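# Thread the pull stud into the tool holder's taper

## Task

Turn the pull stud into the threaded hole at the tapered end of the tool holder until it is fully seated and snug by hand, without cross-threading it or using excessive force.

## Robot and tools

Robot: two UR7e-type arms, left_arm and right_arm, each with a Robotiq 140 mm two-finger gripper whose fingers do not fold. The left arm's base sits near (+0.028, +0.508, +0.050) m in the scene frame and the right arm's near (-0.067, -0.435, +0.050) m, both facing roughly along +x. A camera stand stands behind the arms.

Frames: the scene frame has its origin at table height, midway between the nominal bases, +z up, +x out over the table, and the left arm on the +y side (image left/right does not match these names). Every hand pose, velocity and target for an arm is in that arm's own base frame; fixed cameras and the table use the scene frame. On each gripper the fingers point along its +z and open and close along its y. end_effector_position is the spot between the pads when shut; fingertips extend about 33 mm past it at small openings, about 9 mm when wide open. Printed poses may be off by a few cm.

The 20-number row (used by both motion tools): one flat list covering both arms. Numbers 1-10 are left: x, y, z (m, absolute position of the gripper point in the left base frame), qw, qx, qy, qz (absolute orientation, w first), then gripper position, force_limit, speed. Numbers 11-20 are the same for the right arm. Gripper position runs -1 to +1: +1 is 140 mm open, about -0.8 the pads touch, -1 closes until blocked. force_limit (-1 to +1) sets squeeze after a slow close: roughly 14 N at -1, 40 N at 0, 58 N at +1. speed (-1 to +1) sets finger speed, about 30, 140, 250 mm/s; fast closes grip much harder. Both start at +1. Resend the same three gripper numbers to leave a gripper alone; a 0 is a real command. To keep an idle arm still, repeat its whole last reported pose in each call, and keep one fixed quaternion for an arm whose heading should not change.

execute_actions(actions, cameras): actions is a list of actions; each action is a table of up to 15 rows, one per 1/30 s step, the last row held if fewer than 15. Any target more than 0.6 m from the gripper's current spot along any of its axes gets the action rejected for both arms. An empty list returns state plus images. cameras: list of names, ["all"], or [] for none.

move(target, speed, blend, stop_force, zero, blocking, cameras): drives each gripper in a straight line from its Hand target to the given pose. target is one row or up to 15 rows (absolute poses, base frames). speed is m/s, 0.002-3.6, default 0.25 (turning up to twice that in rad/s), one value or one per target. blend (m) rounds corners between listed targets; 0 stops at each. stop_force (3-120 N, both arms) ends an arm's path when its wrist sensor feels that much push against the motion; useful for slow approaches into contact, unreliable while the gripper rotates, and should be left off when backing away from something. zero (default true) rezeroes the force reference before the move. blocking=false returns after 0.5 s while the move continues (not allowed with stop_force). Paths do not avoid obstacles; steer around an arm's own base. Moves over 10 s get cut off. The extra line "move:" reports the ending (done, off_target, moving, held, fault) and which limits acted (paced = pose clipped, held = steps withheld).

wait(seconds 0-10): let time pass holding commands. stop: brake a running move. zoom_image(camera, region [x0,y0,x1,y1] px, max 504x504): enlarge part of a recent image from cam_head_left, cam_head_right, cam_high, cam_low, cam_left_wrist or cam_right_wrist (all 672x504). zero_wrist_force(arm): tare that arm's force sensor. read_manual(section): licence text only. finished_scene(scene): closes the current scene, given as its integer number; irreversible.

Reading results: end_effector_position, end_effector_quat_wxyz and velocities per arm; Hand target is where the arm is actually being sent, possibly short of what was asked, so finish the rest next time. Orientation commands are clipped to 32 degrees from the current one each step. object_status: 0 moving, 1 blocked while opening, 2 blocked while closing (a grip), 3 reached the command or pads met. position_measured is in counts: 3 open, ~75 = 100 mm, 139 = 60 mm, 200 = 20 mm, 230 pads touching. To tighten a grip, raise force_limit and nudge position (-1 to -0.98). Wrist force/torque are in the gripper's own axes; a third line shows the peak since last shown. Joint torques include the arm's own weight. MOTOR HOT appears near 70 °C; at 85 °C the arm is braked for 30-60 s.

Cautions: a contact of about 150 N (±25) or joint torque at its limit (wrist joints 26.6 N m, others 142) halts that arm for 10 s; arms are stiff, so aiming even slightly beyond a firm surface can trigger this. Approach slowly. Screwing twists the wrist: turn in modest increments, regrip rather than over-rotate, and stop when resistance rises rather than forcing the thread. Never let the arms or grippers press or collide with each other, never close a gripper on the other's fingers, don't drop or fling parts, and keep everything on the table; an object may occasionally be nudged by an outside push.

Each tool is called after "Call:" as a command line: name --argument value for each argument, lists and objects as JSON in quotes; but a table of rows of numbers goes row by row, as --pt "numbers of a row", without its own name.

## Session

Call:
execute_actions --actions '[]'

Scene clock: 0.00 s.
left_arm: end_effector_position=(+0.6568, +0.3200, +0.3065) position_measured=3 object_status=3 end_effector_quat_wxyz=(-0.357, +0.890, +0.120, +0.258) | right_arm: end_effector_position=(+0.6485, -0.1120, +0.0618) position_measured=3 object_status=3 end_effector_quat_wxyz=(+0.020, +0.894, -0.071, +0.442)
Joint positions: left_arm=[-0.056 -1.389 1.732 -2.414 -0.771 3.034] | right_arm=[-0.529 -1.108 2.325 -3.662 -1.252 2.92]
Joint velocities: within noise
Joint torques (N m): no reading
Wrist force (N): no reading
Wrist torque (N m): no reading
Wrist force, peak (N): no reading
Hand target: left_arm +0.6568, +0.3200, +0.3065; -0.357, +0.890, +0.120, +0.258 | right_arm +0.6485, -0.1120, +0.0618; +0.020, +0.894, -0.071, +0.442
Tool commands: left_gripper/position=+1.0 left_gripper/force_limit=+1.0 left_gripper/speed=+1.0 right_gripper/position=+1.0 right_gripper/force_limit=+1.0 right_gripper/speed=+1.0

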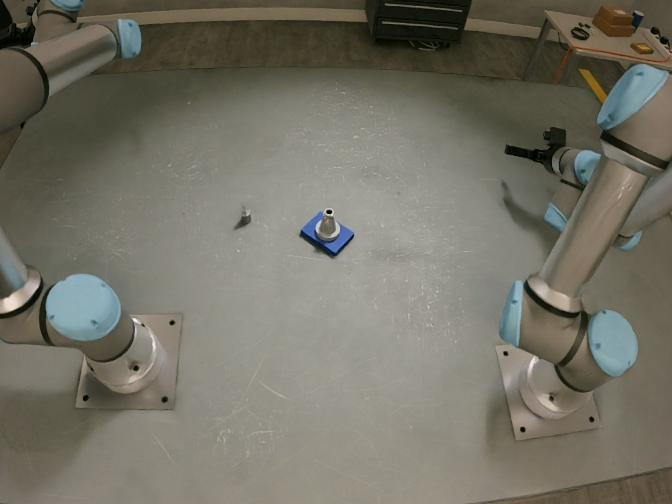

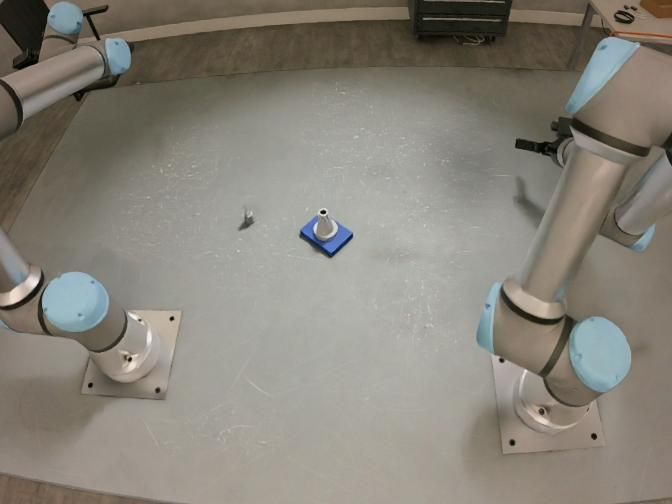

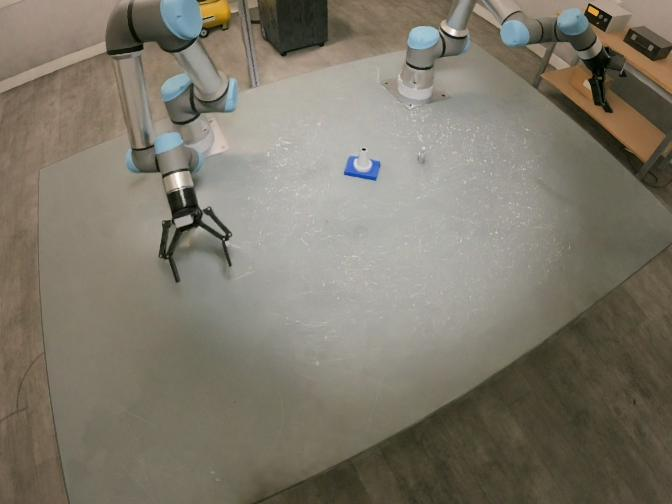

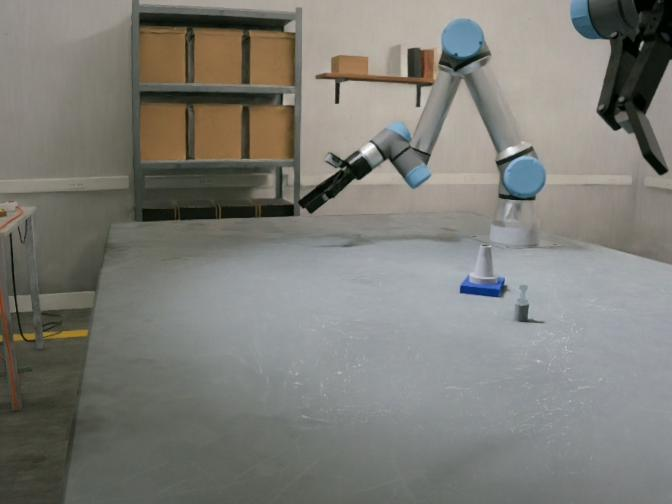

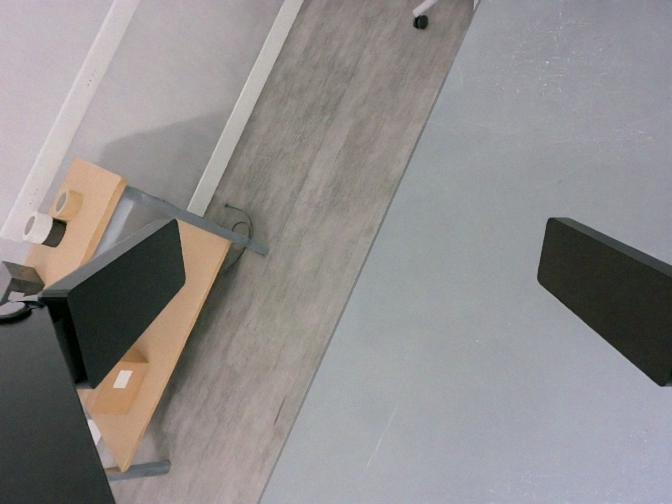

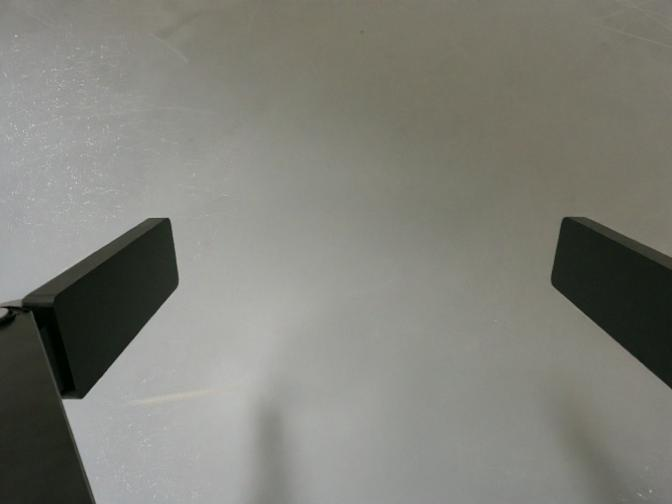

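Call:
zoom_image --camera "cam_head_left" --region '[210, 180, 370, 280]'

Call:
zoom_image --camera "cam_low" --region '[430, 220, 580, 340]'

Call:
zoom_image --camera "cam_high" --region '[320, 130, 450, 200]'

Scaled by 3.150 from the camera's 672x504 image, which has a finer 960x720 frame.

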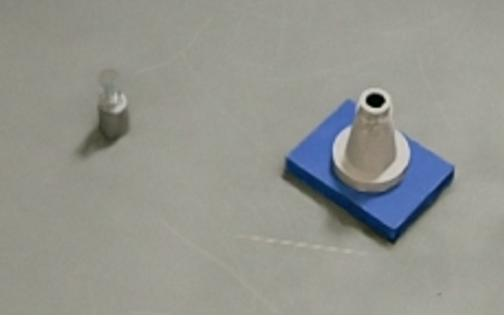

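Scaled by 3.360 from the camera's 672x504 image, which has a finer 960x720 frame.

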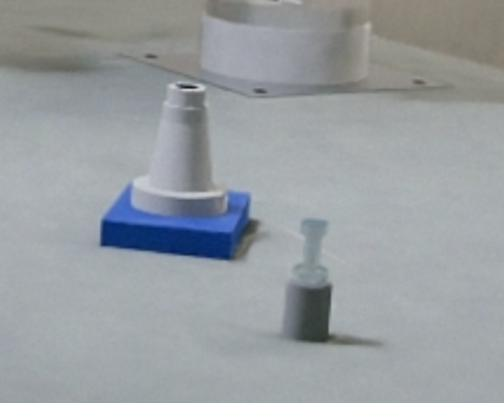

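Scaled by 3.877 from the camera's 672x504 image, which has a finer 960x720 frame.

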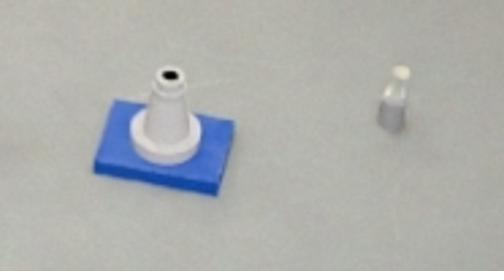

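Call:
move --target '[0.42,-0.22,0.38,0,1,0,0,1,1,1,0.6485,-0.1120,0.0618,0.020,0.894,-0.071,0.442,1,1,1]' --speed 0.4 --cameras '["cam_left_wrist","cam_high","cam_head_left"]'

Scene clock: 25.93 s.
left_arm: end_effector_position=(+0.4201, -0.2199, +0.3800) position_measured=3 object_status=3 end_effector_quat_wxyz=(+0.000, +1.000, +0.000, +0.000) | right_arm: end_effector_position=(+0.6485, -0.1120, +0.0618) position_measured=3 object_status=3 end_effector_quat_wxyz=(+0.020, +0.894, -0.071, +0.442)
Joint positions: left_arm=[-0.767 -1.624 1.355 -1.302 -1.571 2.374] | right_arm=[-0.529 -1.107 2.325 -3.665 -1.253 2.921]
Joint torques (N m): left_arm=[-2.5 -33.16 -19.44 -5.49 -1.27 1.52] | right_arm=[7.92 -20.23 -2.27 -4.91 -1.76 1.34]
Wrist force (N): left_arm=[-1.3 2.3 -1.9] | right_arm=[-0.2 -0.2 -0.2]
Wrist torque (N m): left_arm=[0.23 -0.11 -0.21] | right_arm=[-0.03 0.04 -0.10]
Wrist force, peak (N): left_arm=[-2.5 5.2 -2.2] | right_arm=[0.0 -0.5 0.2]
Hand target: left_arm +0.4200, -0.2200, +0.3800; +0.000, +1.000, +0.000, +0.000 | right_arm +0.6485, -0.1120, +0.0618; +0.020, +0.894, -0.071, +0.442
Off the commanded pose: left_arm 0.000 m, 0 deg | right_arm 0.000 m, 0 deg.
move: done
Images, in order (width x height): cam_head_left 672x504, cam_high 672x504, cam_left_wrist 672x504.

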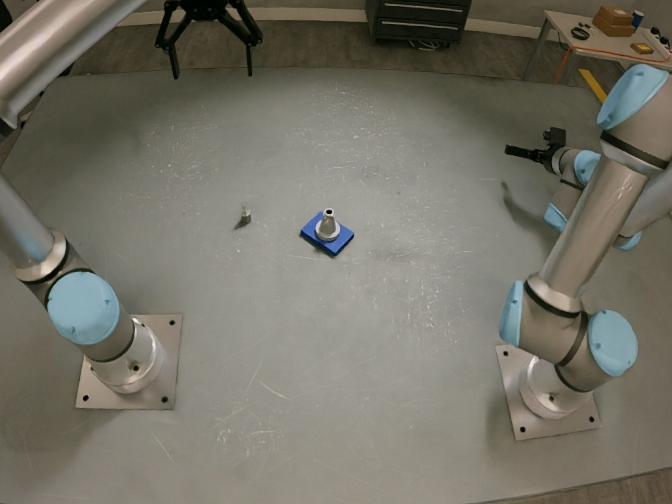

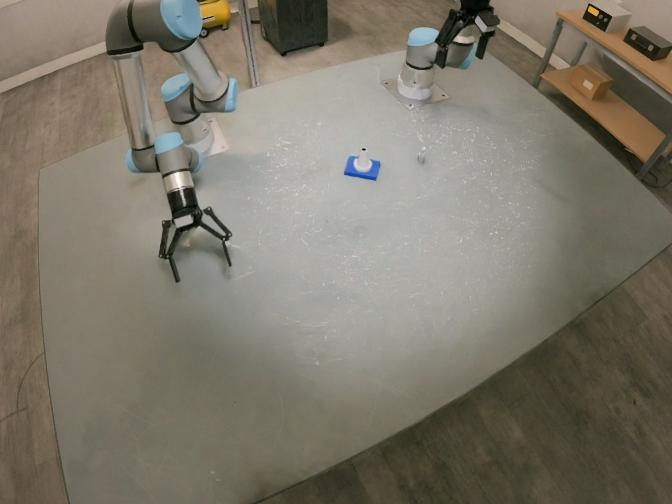

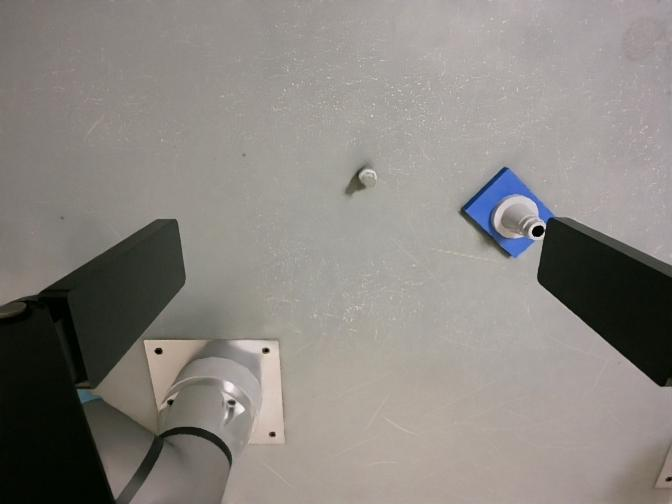

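Call:
move --target '[0.388,-0.25,0.17,0,1,0,0,1,1,1,0.6485,-0.1120,0.0618,0.020,0.894,-0.071,0.442,1,1,1]' --speed 0.4 --cameras '["cam_left_wrist","cam_low"]'

Call:
zoom_image --camera "cam_left_wrist" --region '[260, 100, 640, 400]'

Call:
zoom_image --camera "cam_low" --region '[430, 200, 580, 340]'

Scene clock: 40.03 s.
left_arm: end_effector_position=(+0.3880, -0.2500, +0.1700) position_measured=3 object_status=3 end_effector_quat_wxyz=(+0.000, +1.000, +0.000, +0.000) | right_arm: end_effector_position=(+0.6485, -0.1120, +0.0618) position_measured=3 object_status=3 end_effector_quat_wxyz=(+0.020, +0.894, -0.071, +0.442)
Joint positions: left_arm=[-0.865 -1.655 1.925 -1.841 -1.571 2.276] | right_arm=[-0.529 -1.107 2.325 -3.665 -1.253 2.921]
Joint torques (N m): left_arm=[8.54 -29.66 -17.46 -4.97 -0.12 1.73] | right_arm=[6.07 -22.36 -3.67 -2.43 -0.39 0.23]
Wrist force (N): left_arm=[-1.1 2.3 -1.8] | right_arm=[-0.1 -0.1 -0.2]
Wrist torque (N m): left_arm=[0.21 -0.20 -0.17] | right_arm=[-0.03 0.02 -0.10]
Wrist force, peak (N): left_arm=[-1.0 2.2 -5.3] | right_arm=[0.0 -0.5 -0.2]
Hand target: left_arm +0.3880, -0.2500, +0.1700; +0.000, +1.000, +0.000, +0.000 | right_arm +0.6485, -0.1120, +0.0618; +0.020, +0.894, -0.071, +0.442
Off the commanded pose: left_arm 0.000 m, 0 deg | right_arm 0.000 m, 0 deg.
move: done
Images, in order (width x height): cam_low 672x504, cam_left_wrist 672x504.

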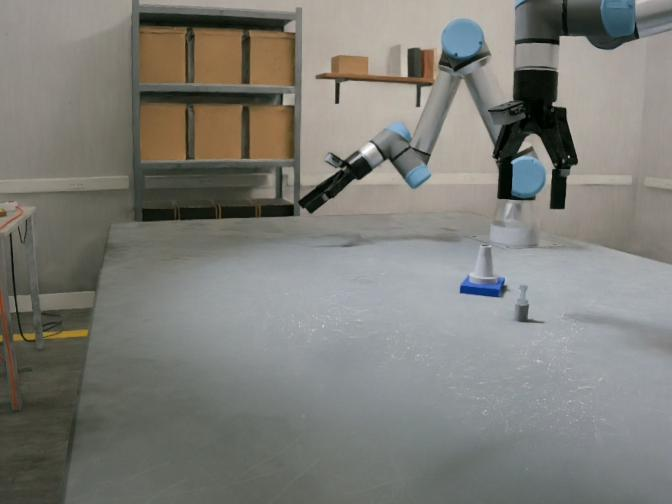

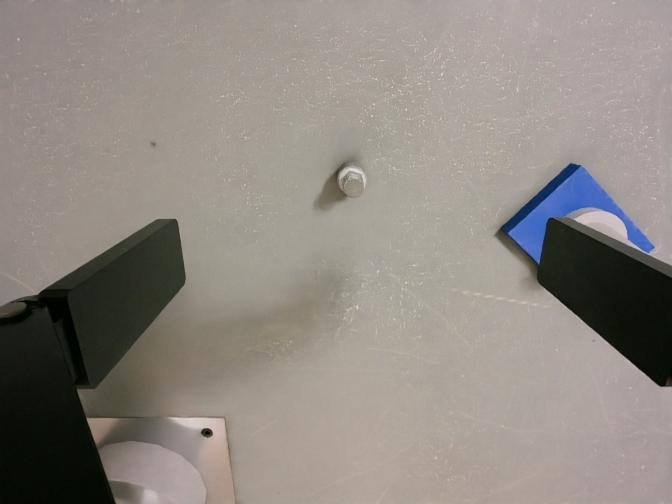

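Scaled by 1.326 from the camera's 672x504 image, which has a finer 960x720 frame.

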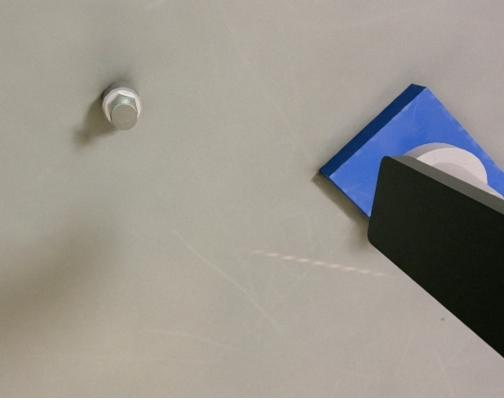

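Scaled by 3.360 from the camera's 672x504 image, which has a finer 960x720 frame.

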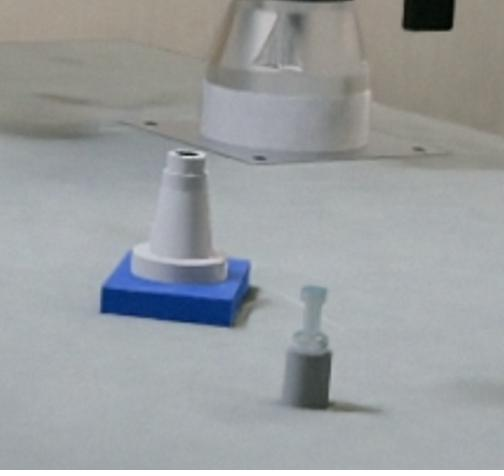

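Call:
move --target '[0.383,-0.252,0.06,0,1,0,0,0,-0.5,0,0.6485,-0.1120,0.0618,0.020,0.894,-0.071,0.442,1,1,1]' --speed 0.2 --cameras '["cam_left_wrist","cam_low"]'

Call:
zoom_image --camera "cam_low" --region '[450, 180, 590, 340]'

Scene clock: 57.60 s.
left_arm: end_effector_position=(+0.3830, -0.2520, +0.0600) position_measured=129 object_status=3 end_effector_quat_wxyz=(+0.000, +1.000, +0.000, +0.000) | right_arm: end_effector_position=(+0.6485, -0.1120, +0.0618) position_measured=3 object_status=3 end_effector_quat_wxyz=(+0.020, +0.894, -0.071, +0.442)
Joint positions: left_arm=[-0.877 -1.543 2.127 -2.154 -1.571 2.265] | right_arm=[-0.529 -1.107 2.325 -3.665 -1.253 2.921]
Joint torques (N m): left_arm=[9.27 -25.58 -17.72 -3.83 1.87 1.95] | right_arm=[3.99 -25.18 -4.02 -2.29 0.8 -0.01]
Wrist force (N): left_arm=[-1.3 2.1 -1.7] | right_arm=[0.0 -0.4 -0.3]
Wrist torque (N m): left_arm=[0.19 -0.14 -0.05] | right_arm=[-0.09 0.00 -0.09]
Wrist force, peak (N): left_arm=[-1.2 2.0 -4.6] | right_arm=[0.1 -0.5 0.0]
Hand target: left_arm +0.3830, -0.2520, +0.0600; +0.000, +1.000, +0.000, +0.000 | right_arm +0.6485, -0.1120, +0.0618; +0.020, +0.894, -0.071, +0.442
Off the commanded pose: left_arm 0.000 m, 0 deg | right_arm 0.000 m, 0 deg.
move: done
Images, in order (width x height): cam_low 672x504, cam_left_wrist 672x504.

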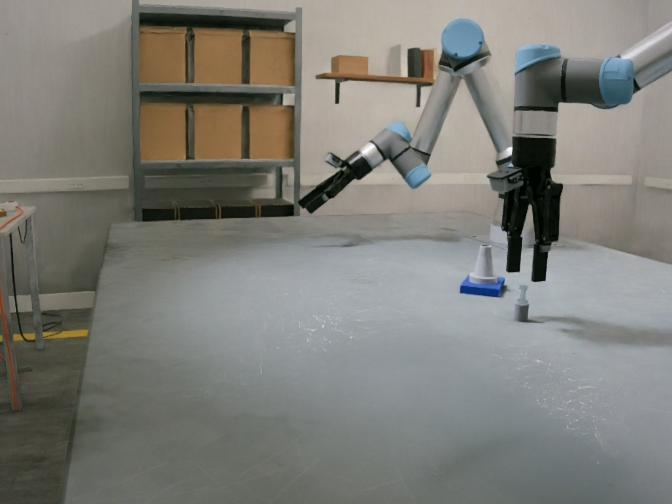

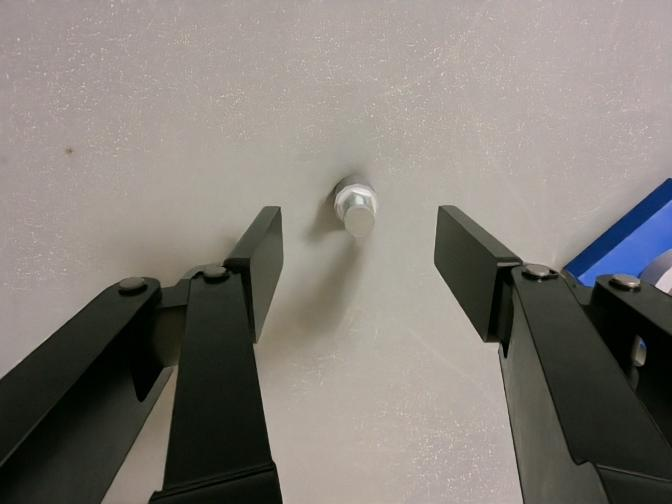

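Scaled by 3.150 from the camera's 672x504 image, which has a finer 960x720 frame.

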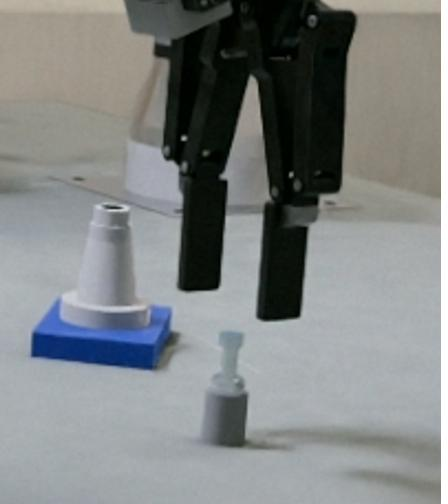

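Call:
move --pt "0.388 -0.2535 0.06 0 0.5 0.866 0 0 -0.5 0 0.6485 -0.1120 0.0618 0.020 0.894 -0.071 0.442 1 1 1" --pt "0.388 -0.2535 0.06 0 -0.5 0.866 0 0 -0.5 0 0.6485 -0.1120 0.0618 0.020 0.894 -0.071 0.442 1 1 1" --pt "0.388 -0.2535 0.06 0 -1 0 0 0 -0.5 0 0.6485 -0.1120 0.0618 0.020 0.894 -0.071 0.442 1 1 1" --pt "0.388 -0.2535 0.025 0 -1 0 0 0 -0.5 0 0.6485 -0.1120 0.0618 0.020 0.894 -0.071 0.442 1 1 1" --speed '[0.8,0.8,0.8,0.1]' --cameras '["cam_left_wrist","cam_low"]'

Call:
zoom_image --camera "cam_low" --region '[450, 180, 590, 340]'

Scene clock: 85.30 s.
left_arm: end_effector_position=(+0.3880, -0.2535, +0.0250) position_measured=129 object_status=3 end_effector_quat_wxyz=(+0.000, +1.000, +0.000, +0.000) | right_arm: end_effector_position=(+0.6485, -0.1120, +0.0618) position_measured=3 object_status=3 end_effector_quat_wxyz=(+0.020, +0.894, -0.071, +0.442)
Joint positions: left_arm=[-0.871 -1.473 2.162 -2.26 -1.571 -4.012] | right_arm=[-0.529 -1.107 2.325 -3.665 -1.253 2.921]
Joint torques (N m): left_arm=[6.82 -31.72 -26.14 -1.6 -1.96 -1.72] | right_arm=[-1.15 -31.71 -5.82 -2.12 1.96 0.09]
Wrist force (N): left_arm=[-1.0 2.2 -1.4] | right_arm=[-0.1 -0.3 -0.2]
Wrist torque (N m): left_arm=[0.21 -0.21 -0.26] | right_arm=[-0.06 0.03 -0.10]
Wrist force, peak (N): left_arm=[-1.0 2.3 -3.2] | right_arm=[-0.1 -0.5 -0.2]
Hand target: left_arm +0.3880, -0.2535, +0.0250; +0.000, +1.000, +0.000, +0.000 | right_arm +0.6485, -0.1120, +0.0618; +0.020, +0.894, -0.071, +0.442
Off the commanded pose: left_arm 0.000 m, 0 deg | right_arm 0.000 m, 0 deg.
move: done
Images, in order (width x height): cam_low 672x504, cam_left_wrist 672x504.

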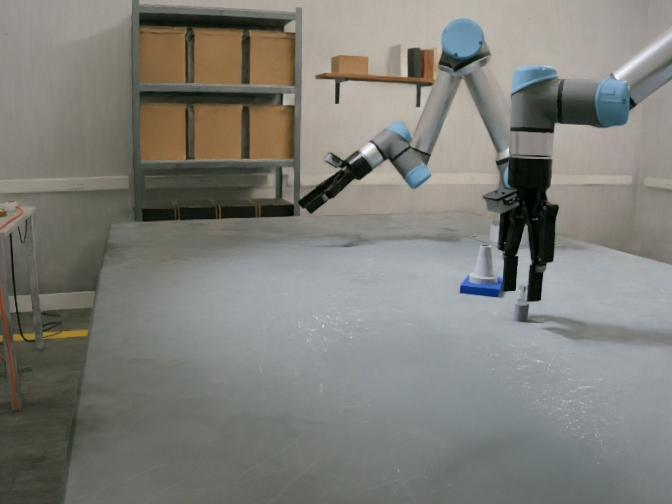

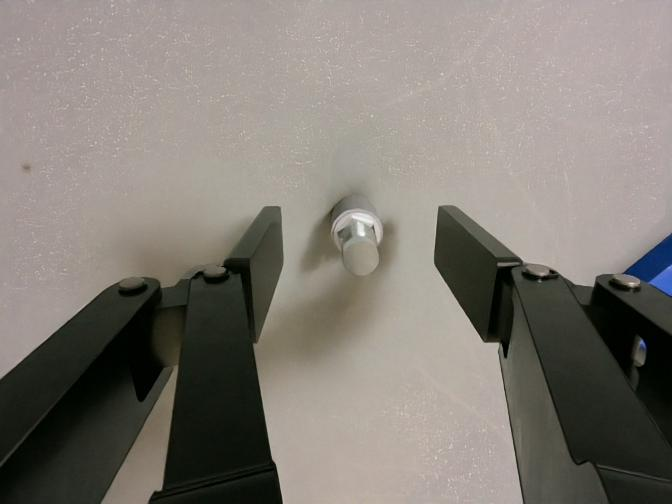

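Scaled by 3.150 from the camera's 672x504 image, which has a finer 960x720 frame.

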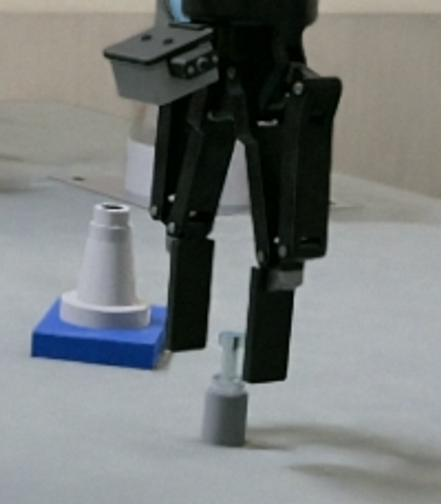

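Call:
move --pt "0.386 -0.254 0.028 0 1 0 0 0 -0.5 0 0.6485 -0.1120 0.0618 0.020 0.894 -0.071 0.442 1 1 1" --pt "0.386 -0.254 0.028 0 1 0 0 -1 -0.3 -1 0.6485 -0.1120 0.0618 0.020 0.894 -0.071 0.442 1 1 1" --speed 0.1 --cameras '["cam_left_wrist","cam_low"]'

Call:
wait --seconds 1.5 --cameras '["cam_left_wrist","cam_low"]'

Call:
zoom_image --camera "cam_low" --region '[450, 180, 590, 340]'

Scene clock: 96.10 s.
left_arm: end_effector_position=(+0.3860, -0.2540, +0.0280) position_measured=210 object_status=0 end_effector_quat_wxyz=(+0.000, +1.000, +0.000, +0.000) | right_arm: end_effector_position=(+0.6485, -0.1120, +0.0618) position_measured=3 object_status=3 end_effector_quat_wxyz=(+0.020, +0.894, -0.071, +0.442)
Joint positions: left_arm=[-0.875 -1.482 2.162 -2.251 -1.571 -4.016] | right_arm=[-0.529 -1.107 2.325 -3.665 -1.253 2.921]
Joint torques (N m): left_arm=[7.76 -15.46 -25.95 -5.26 -0.61 1.8] | right_arm=[-5.39 -35.93 -7.82 -2.06 2.07 0.05]
Wrist force (N): left_arm=[-1.4 1.7 -5.2] | right_arm=[0.0 -0.2 -0.1]
Wrist torque (N m): left_arm=[0.22 -0.20 -0.06] | right_arm=[-0.03 0.00 -0.10]
Wrist force, peak (N): left_arm=[-1.8 1.7 -5.3] | right_arm=[-0.1 -0.4 -0.3]
Hand target: left_arm +0.3860, -0.2540, +0.0280; +0.000, +1.000, +0.000, +0.000 | right_arm +0.6485, -0.1120, +0.0618; +0.020, +0.894, -0.071, +0.442
Off the commanded pose: left_arm 0.000 m, 0 deg | right_arm 0.000 m, 0 deg.
move: done
Images, in order (width x height): cam_low 672x504, cam_left_wrist 672x504.

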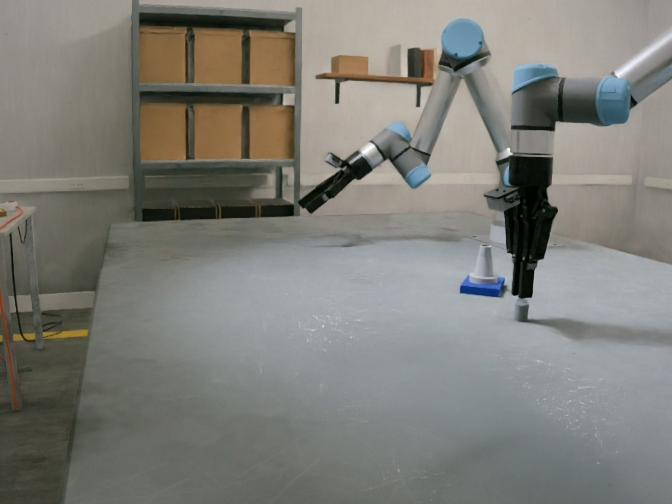

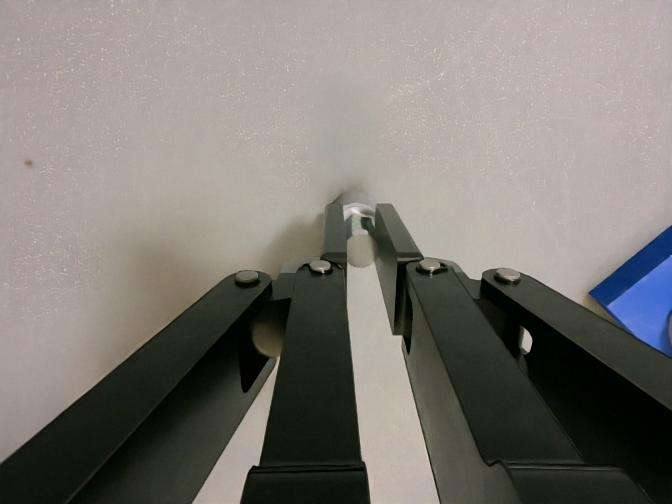

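Scene clock: 97.60 s.
left_arm: end_effector_position=(+0.3860, -0.2540, +0.0280) position_measured=210 object_status=2 end_effector_quat_wxyz=(+0.000, +1.000, +0.000, +0.000) | right_arm: end_effector_position=(+0.6485, -0.1120, +0.0618) position_measured=3 object_status=3 end_effector_quat_wxyz=(+0.020, +0.894, -0.071, +0.442)
Joint positions: left_arm=[-0.875 -1.482 2.162 -2.251 -1.571 -4.016] | right_arm=[-0.529 -1.107 2.325 -3.665 -1.253 2.921]
Joint torques (N m): left_arm=[8.11 -16.29 -25.17 -4.27 0.2 1.7] | right_arm=[-5.26 -37.01 -6.88 -2.11 1.96 0.11]
Wrist force (N): left_arm=[-1.6 1.7 -5.2] | right_arm=[-0.2 -0.3 -0.2]
Wrist torque (N m): left_arm=[0.21 -0.15 -0.06] | right_arm=[-0.07 0.03 -0.10]
Wrist force, peak (N): left_arm=[-1.6 1.8 -5.5] | right_arm=[-0.2 -0.6 -0.1]
Hand target: left_arm +0.3860, -0.2540, +0.0280; +0.000, +1.000, +0.000, +0.000 | right_arm +0.6485, -0.1120, +0.0618; +0.020, +0.894, -0.071, +0.442
Tool commands: left_gripper/position=-1.0 left_gripper/force_limit=-0.3 left_gripper/speed=-1.0 right_gripper/position=+1.0 right_gripper/force_limit=+1.0 right_gripper/speed=+1.0
Off the commanded pose: left_arm 0.000 m, 0 deg | right_arm 0.000 m, 0 deg.
wait: 1.50 s; at rest by 0.17 s
Images, in order (width x height): cam_low 672x504, cam_left_wrist 672x504.

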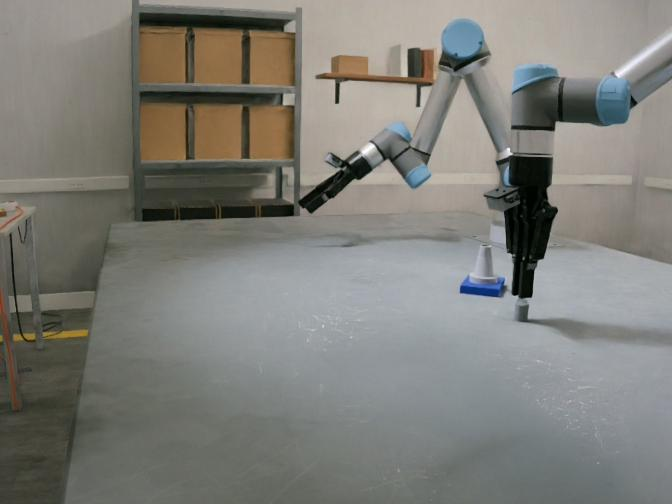

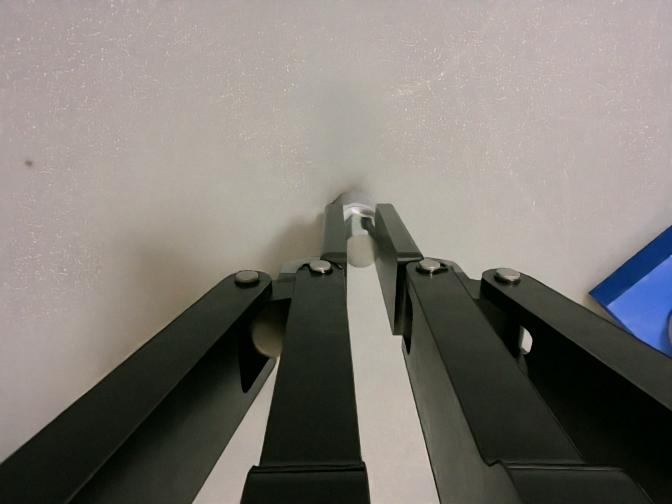

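Scaled by 3.150 from the camera's 672x504 image, which has a finer 960x720 frame.

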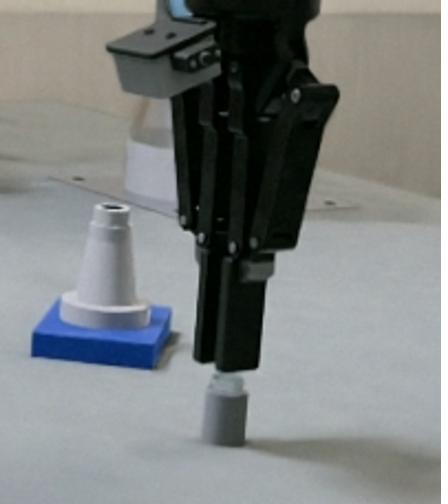

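Call:
move --pt "0.386 -0.254 0.028 0 1 0 0 -0.98 0.4 -1 0.6485 -0.1120 0.0618 0.020 0.894 -0.071 0.442 1 1 1" --pt "0.386 -0.254 0.17 0 1 0 0 -0.98 0.4 -1 0.6485 -0.1120 0.0618 0.020 0.894 -0.071 0.442 1 1 1" --speed 0.1 --cameras '["cam_left_wrist","cam_low","cam_head_left","cam_high"]'

Call:
zoom_image --camera "cam_low" --region '[450, 180, 590, 340]'

Call:
zoom_image --camera "cam_left_wrist" --region '[270, 150, 672, 320]'

Scene clock: 109.63 s.
left_arm: end_effector_position=(+0.3860, -0.2540, +0.1700) position_measured=212 object_status=2 end_effector_quat_wxyz=(+0.000, +1.000, +0.000, +0.000) | right_arm: end_effector_position=(+0.6485, -0.1120, +0.0618) position_measured=3 object_status=3 end_effector_quat_wxyz=(+0.020, +0.894, -0.071, +0.442)
Joint positions: left_arm=[-0.875 -1.654 1.925 -1.842 -1.571 -4.016] | right_arm=[-0.529 -1.107 2.325 -3.665 -1.253 2.921]
Joint torques (N m): left_arm=[-5.77 -13.15 -23.09 -4.35 1.26 -1.63] | right_arm=[-6.67 -40.62 -7.85 -2.18 1.92 0.06]
Wrist force (N): left_arm=[-1.2 2.4 -1.1] | right_arm=[-0.1 -0.2 0.0]
Wrist torque (N m): left_arm=[0.22 -0.16 -0.06] | right_arm=[-0.04 0.01 -0.10]
Wrist force, peak (N): left_arm=[-2.8 -0.3 -11.7] | right_arm=[0.0 -0.4 -0.3]
Hand target: left_arm +0.3860, -0.2540, +0.1700; +0.000, +1.000, +0.000, +0.000 | right_arm +0.6485, -0.1120, +0.0618; +0.020, +0.894, -0.071, +0.442
Off the commanded pose: left_arm 0.000 m, 0 deg | right_arm 0.000 m, 0 deg.
move: done
Images, in order (width x height): cam_head_left 672x504, cam_high 672x504, cam_low 672x504, cam_left_wrist 672x504.

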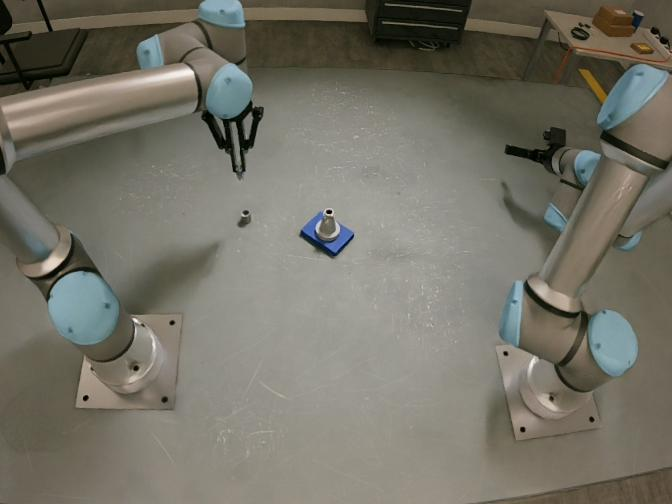

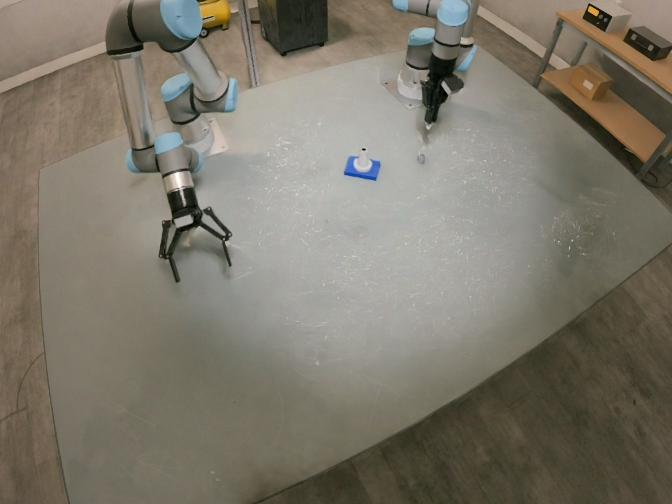

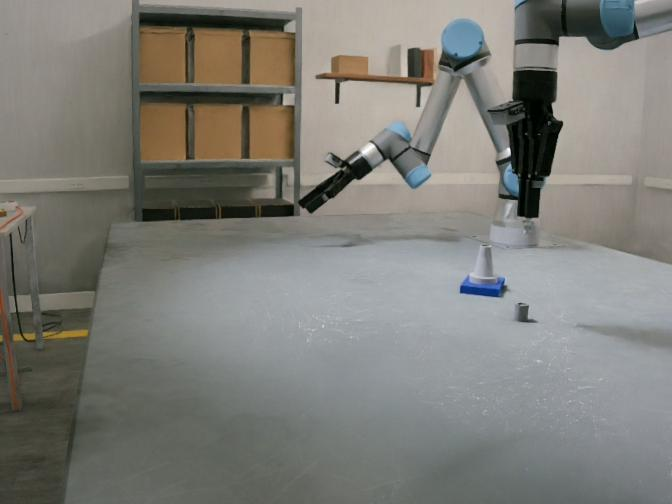

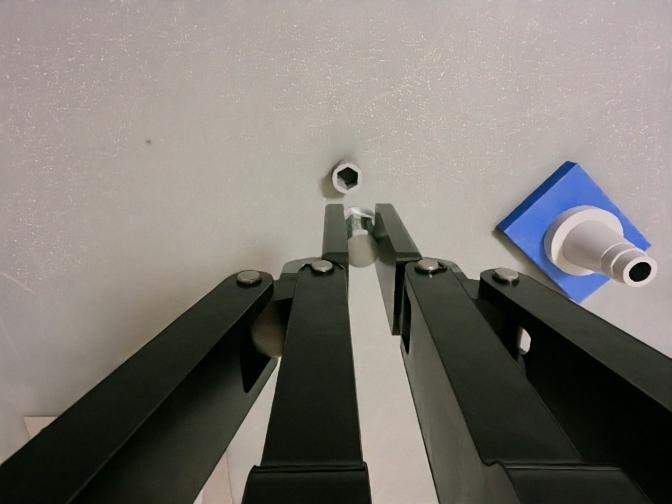

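Scaled by 3.150 from the camera's 672x504 image, which has a finer 960x720 frame.

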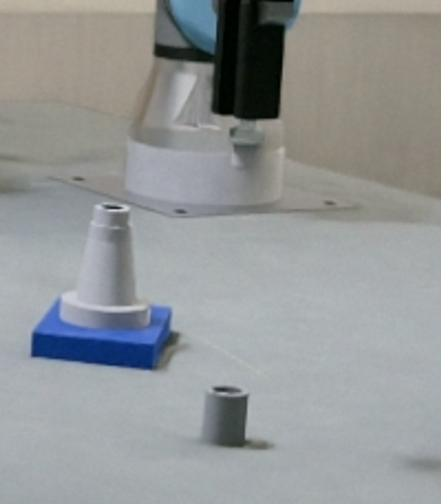

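Scaled by 1.254 from the camera's 672x504 image, which has a finer 960x720 frame.

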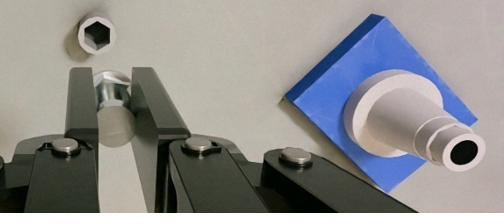

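Call:
move --target '[0.33,-0.462,0.16,0,1,0,0,-0.98,0.4,-1,0.6485,-0.1120,0.0618,0.020,0.894,-0.071,0.442,1,1,1]' --speed 0.15 --cameras '["cam_left_wrist","cam_low","cam_head_left","cam_high","cam_head_right"]'

Call:
zoom_image --camera "cam_low" --region '[430, 180, 550, 310]'

Call:
zoom_image --camera "cam_left_wrist" --region '[270, 140, 450, 320]'

Call:
zoom_image --camera "cam_head_left" --region '[280, 140, 380, 260]'

Call:
zoom_image --camera "cam_high" --region '[320, 90, 410, 190]'

Scene clock: 123.57 s.
left_arm: end_effector_position=(+0.3300, -0.4619, +0.1600) position_measured=212 object_status=2 end_effector_quat_wxyz=(+0.000, +1.000, +0.000, +0.000) | right_arm: end_effector_position=(+0.6485, -0.1120, +0.0618) position_measured=3 object_status=3 end_effector_quat_wxyz=(+0.020, +0.894, -0.071, +0.442)
Joint positions: left_arm=[-1.188 -1.392 1.675 -1.854 -1.571 -4.329] | right_arm=[-0.529 -1.107 2.325 -3.665 -1.253 2.921]
Joint torques (N m): left_arm=[5.17 -37.77 -22.07 -3.65 1.58 1.44] | right_arm=[-6.93 -44.99 -9.68 -2.21 2.03 0.14]
Wrist force (N): left_arm=[-1.4 2.5 -1.3] | right_arm=[-0.2 -0.3 -0.2]
Wrist torque (N m): left_arm=[0.27 -0.12 -0.25] | right_arm=[-0.05 0.03 -0.10]
Wrist force, peak (N): left_arm=[-2.1 4.8 -1.0] | right_arm=[0.3 -0.4 -0.4]
Hand target: left_arm +0.3300, -0.4620, +0.1600; +0.000, +1.000, +0.000, +0.000 | right_arm +0.6485, -0.1120, +0.0618; +0.020, +0.894, -0.071, +0.442
Off the commanded pose: left_arm 0.000 m, 0 deg | right_arm 0.000 m, 0 deg.
move: done
Images, in order (width x height): cam_head_left 672x504, cam_head_right 672x504, cam_high 672x504, cam_low 672x504, cam_left_wrist 672x504.

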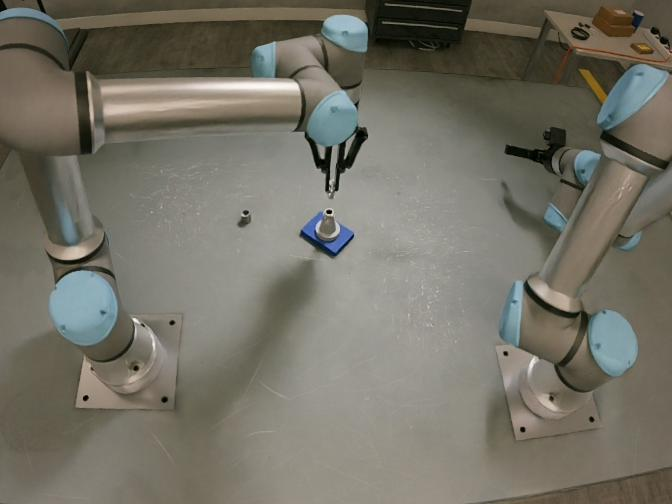

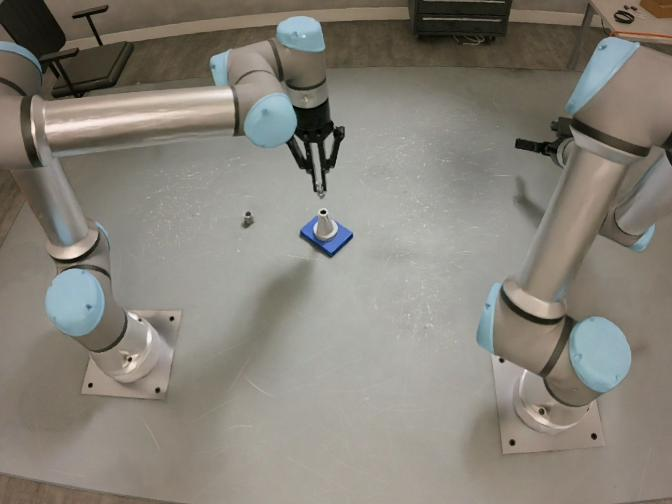

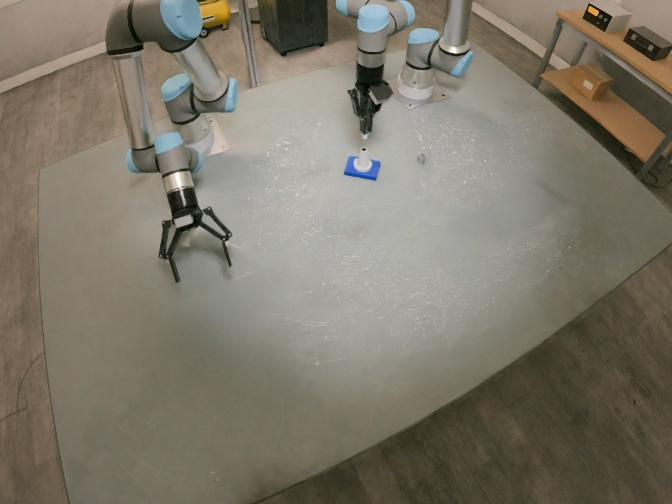

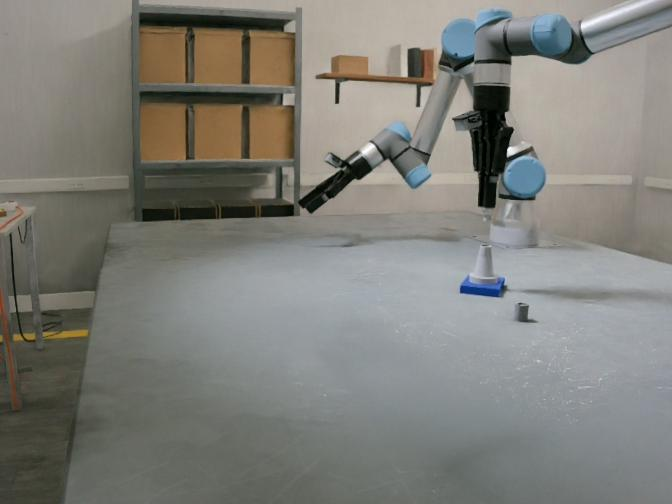

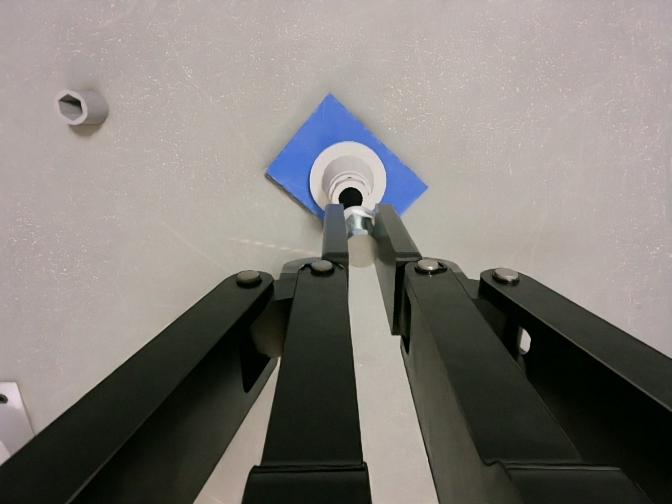

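Scaled by 3.877 from the camera's 672x504 image, which has a finer 960x720 frame.

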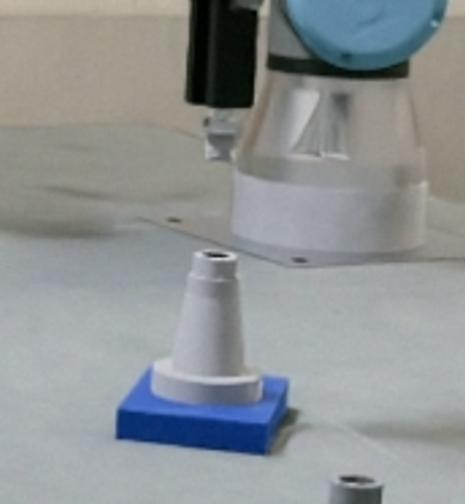

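Scaled by 2.800 from the camera's 672x504 image, which has a finer 960x720 frame.

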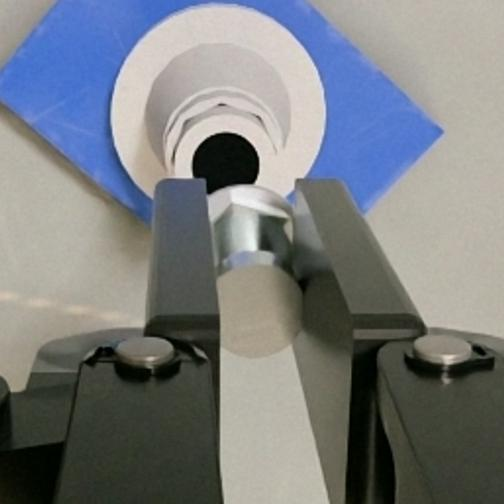

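Scaled by 4.200 from the camera's 672x504 image, which has a finer 960x720 frame.

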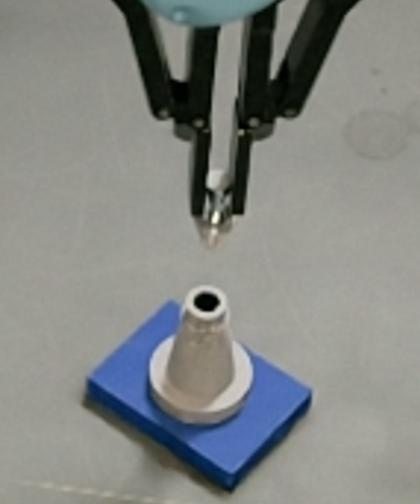

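Scaled by 5.040 from the camera's 672x504 image, which has a finer 960x720 frame.

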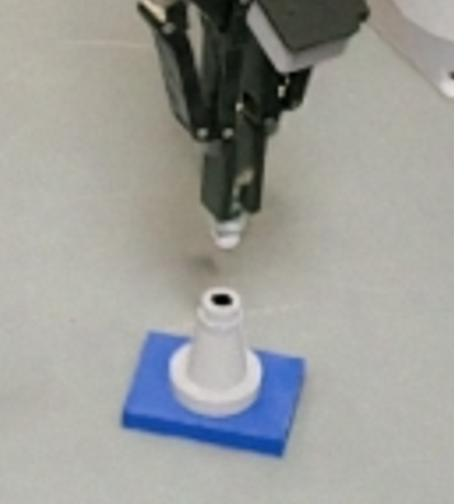

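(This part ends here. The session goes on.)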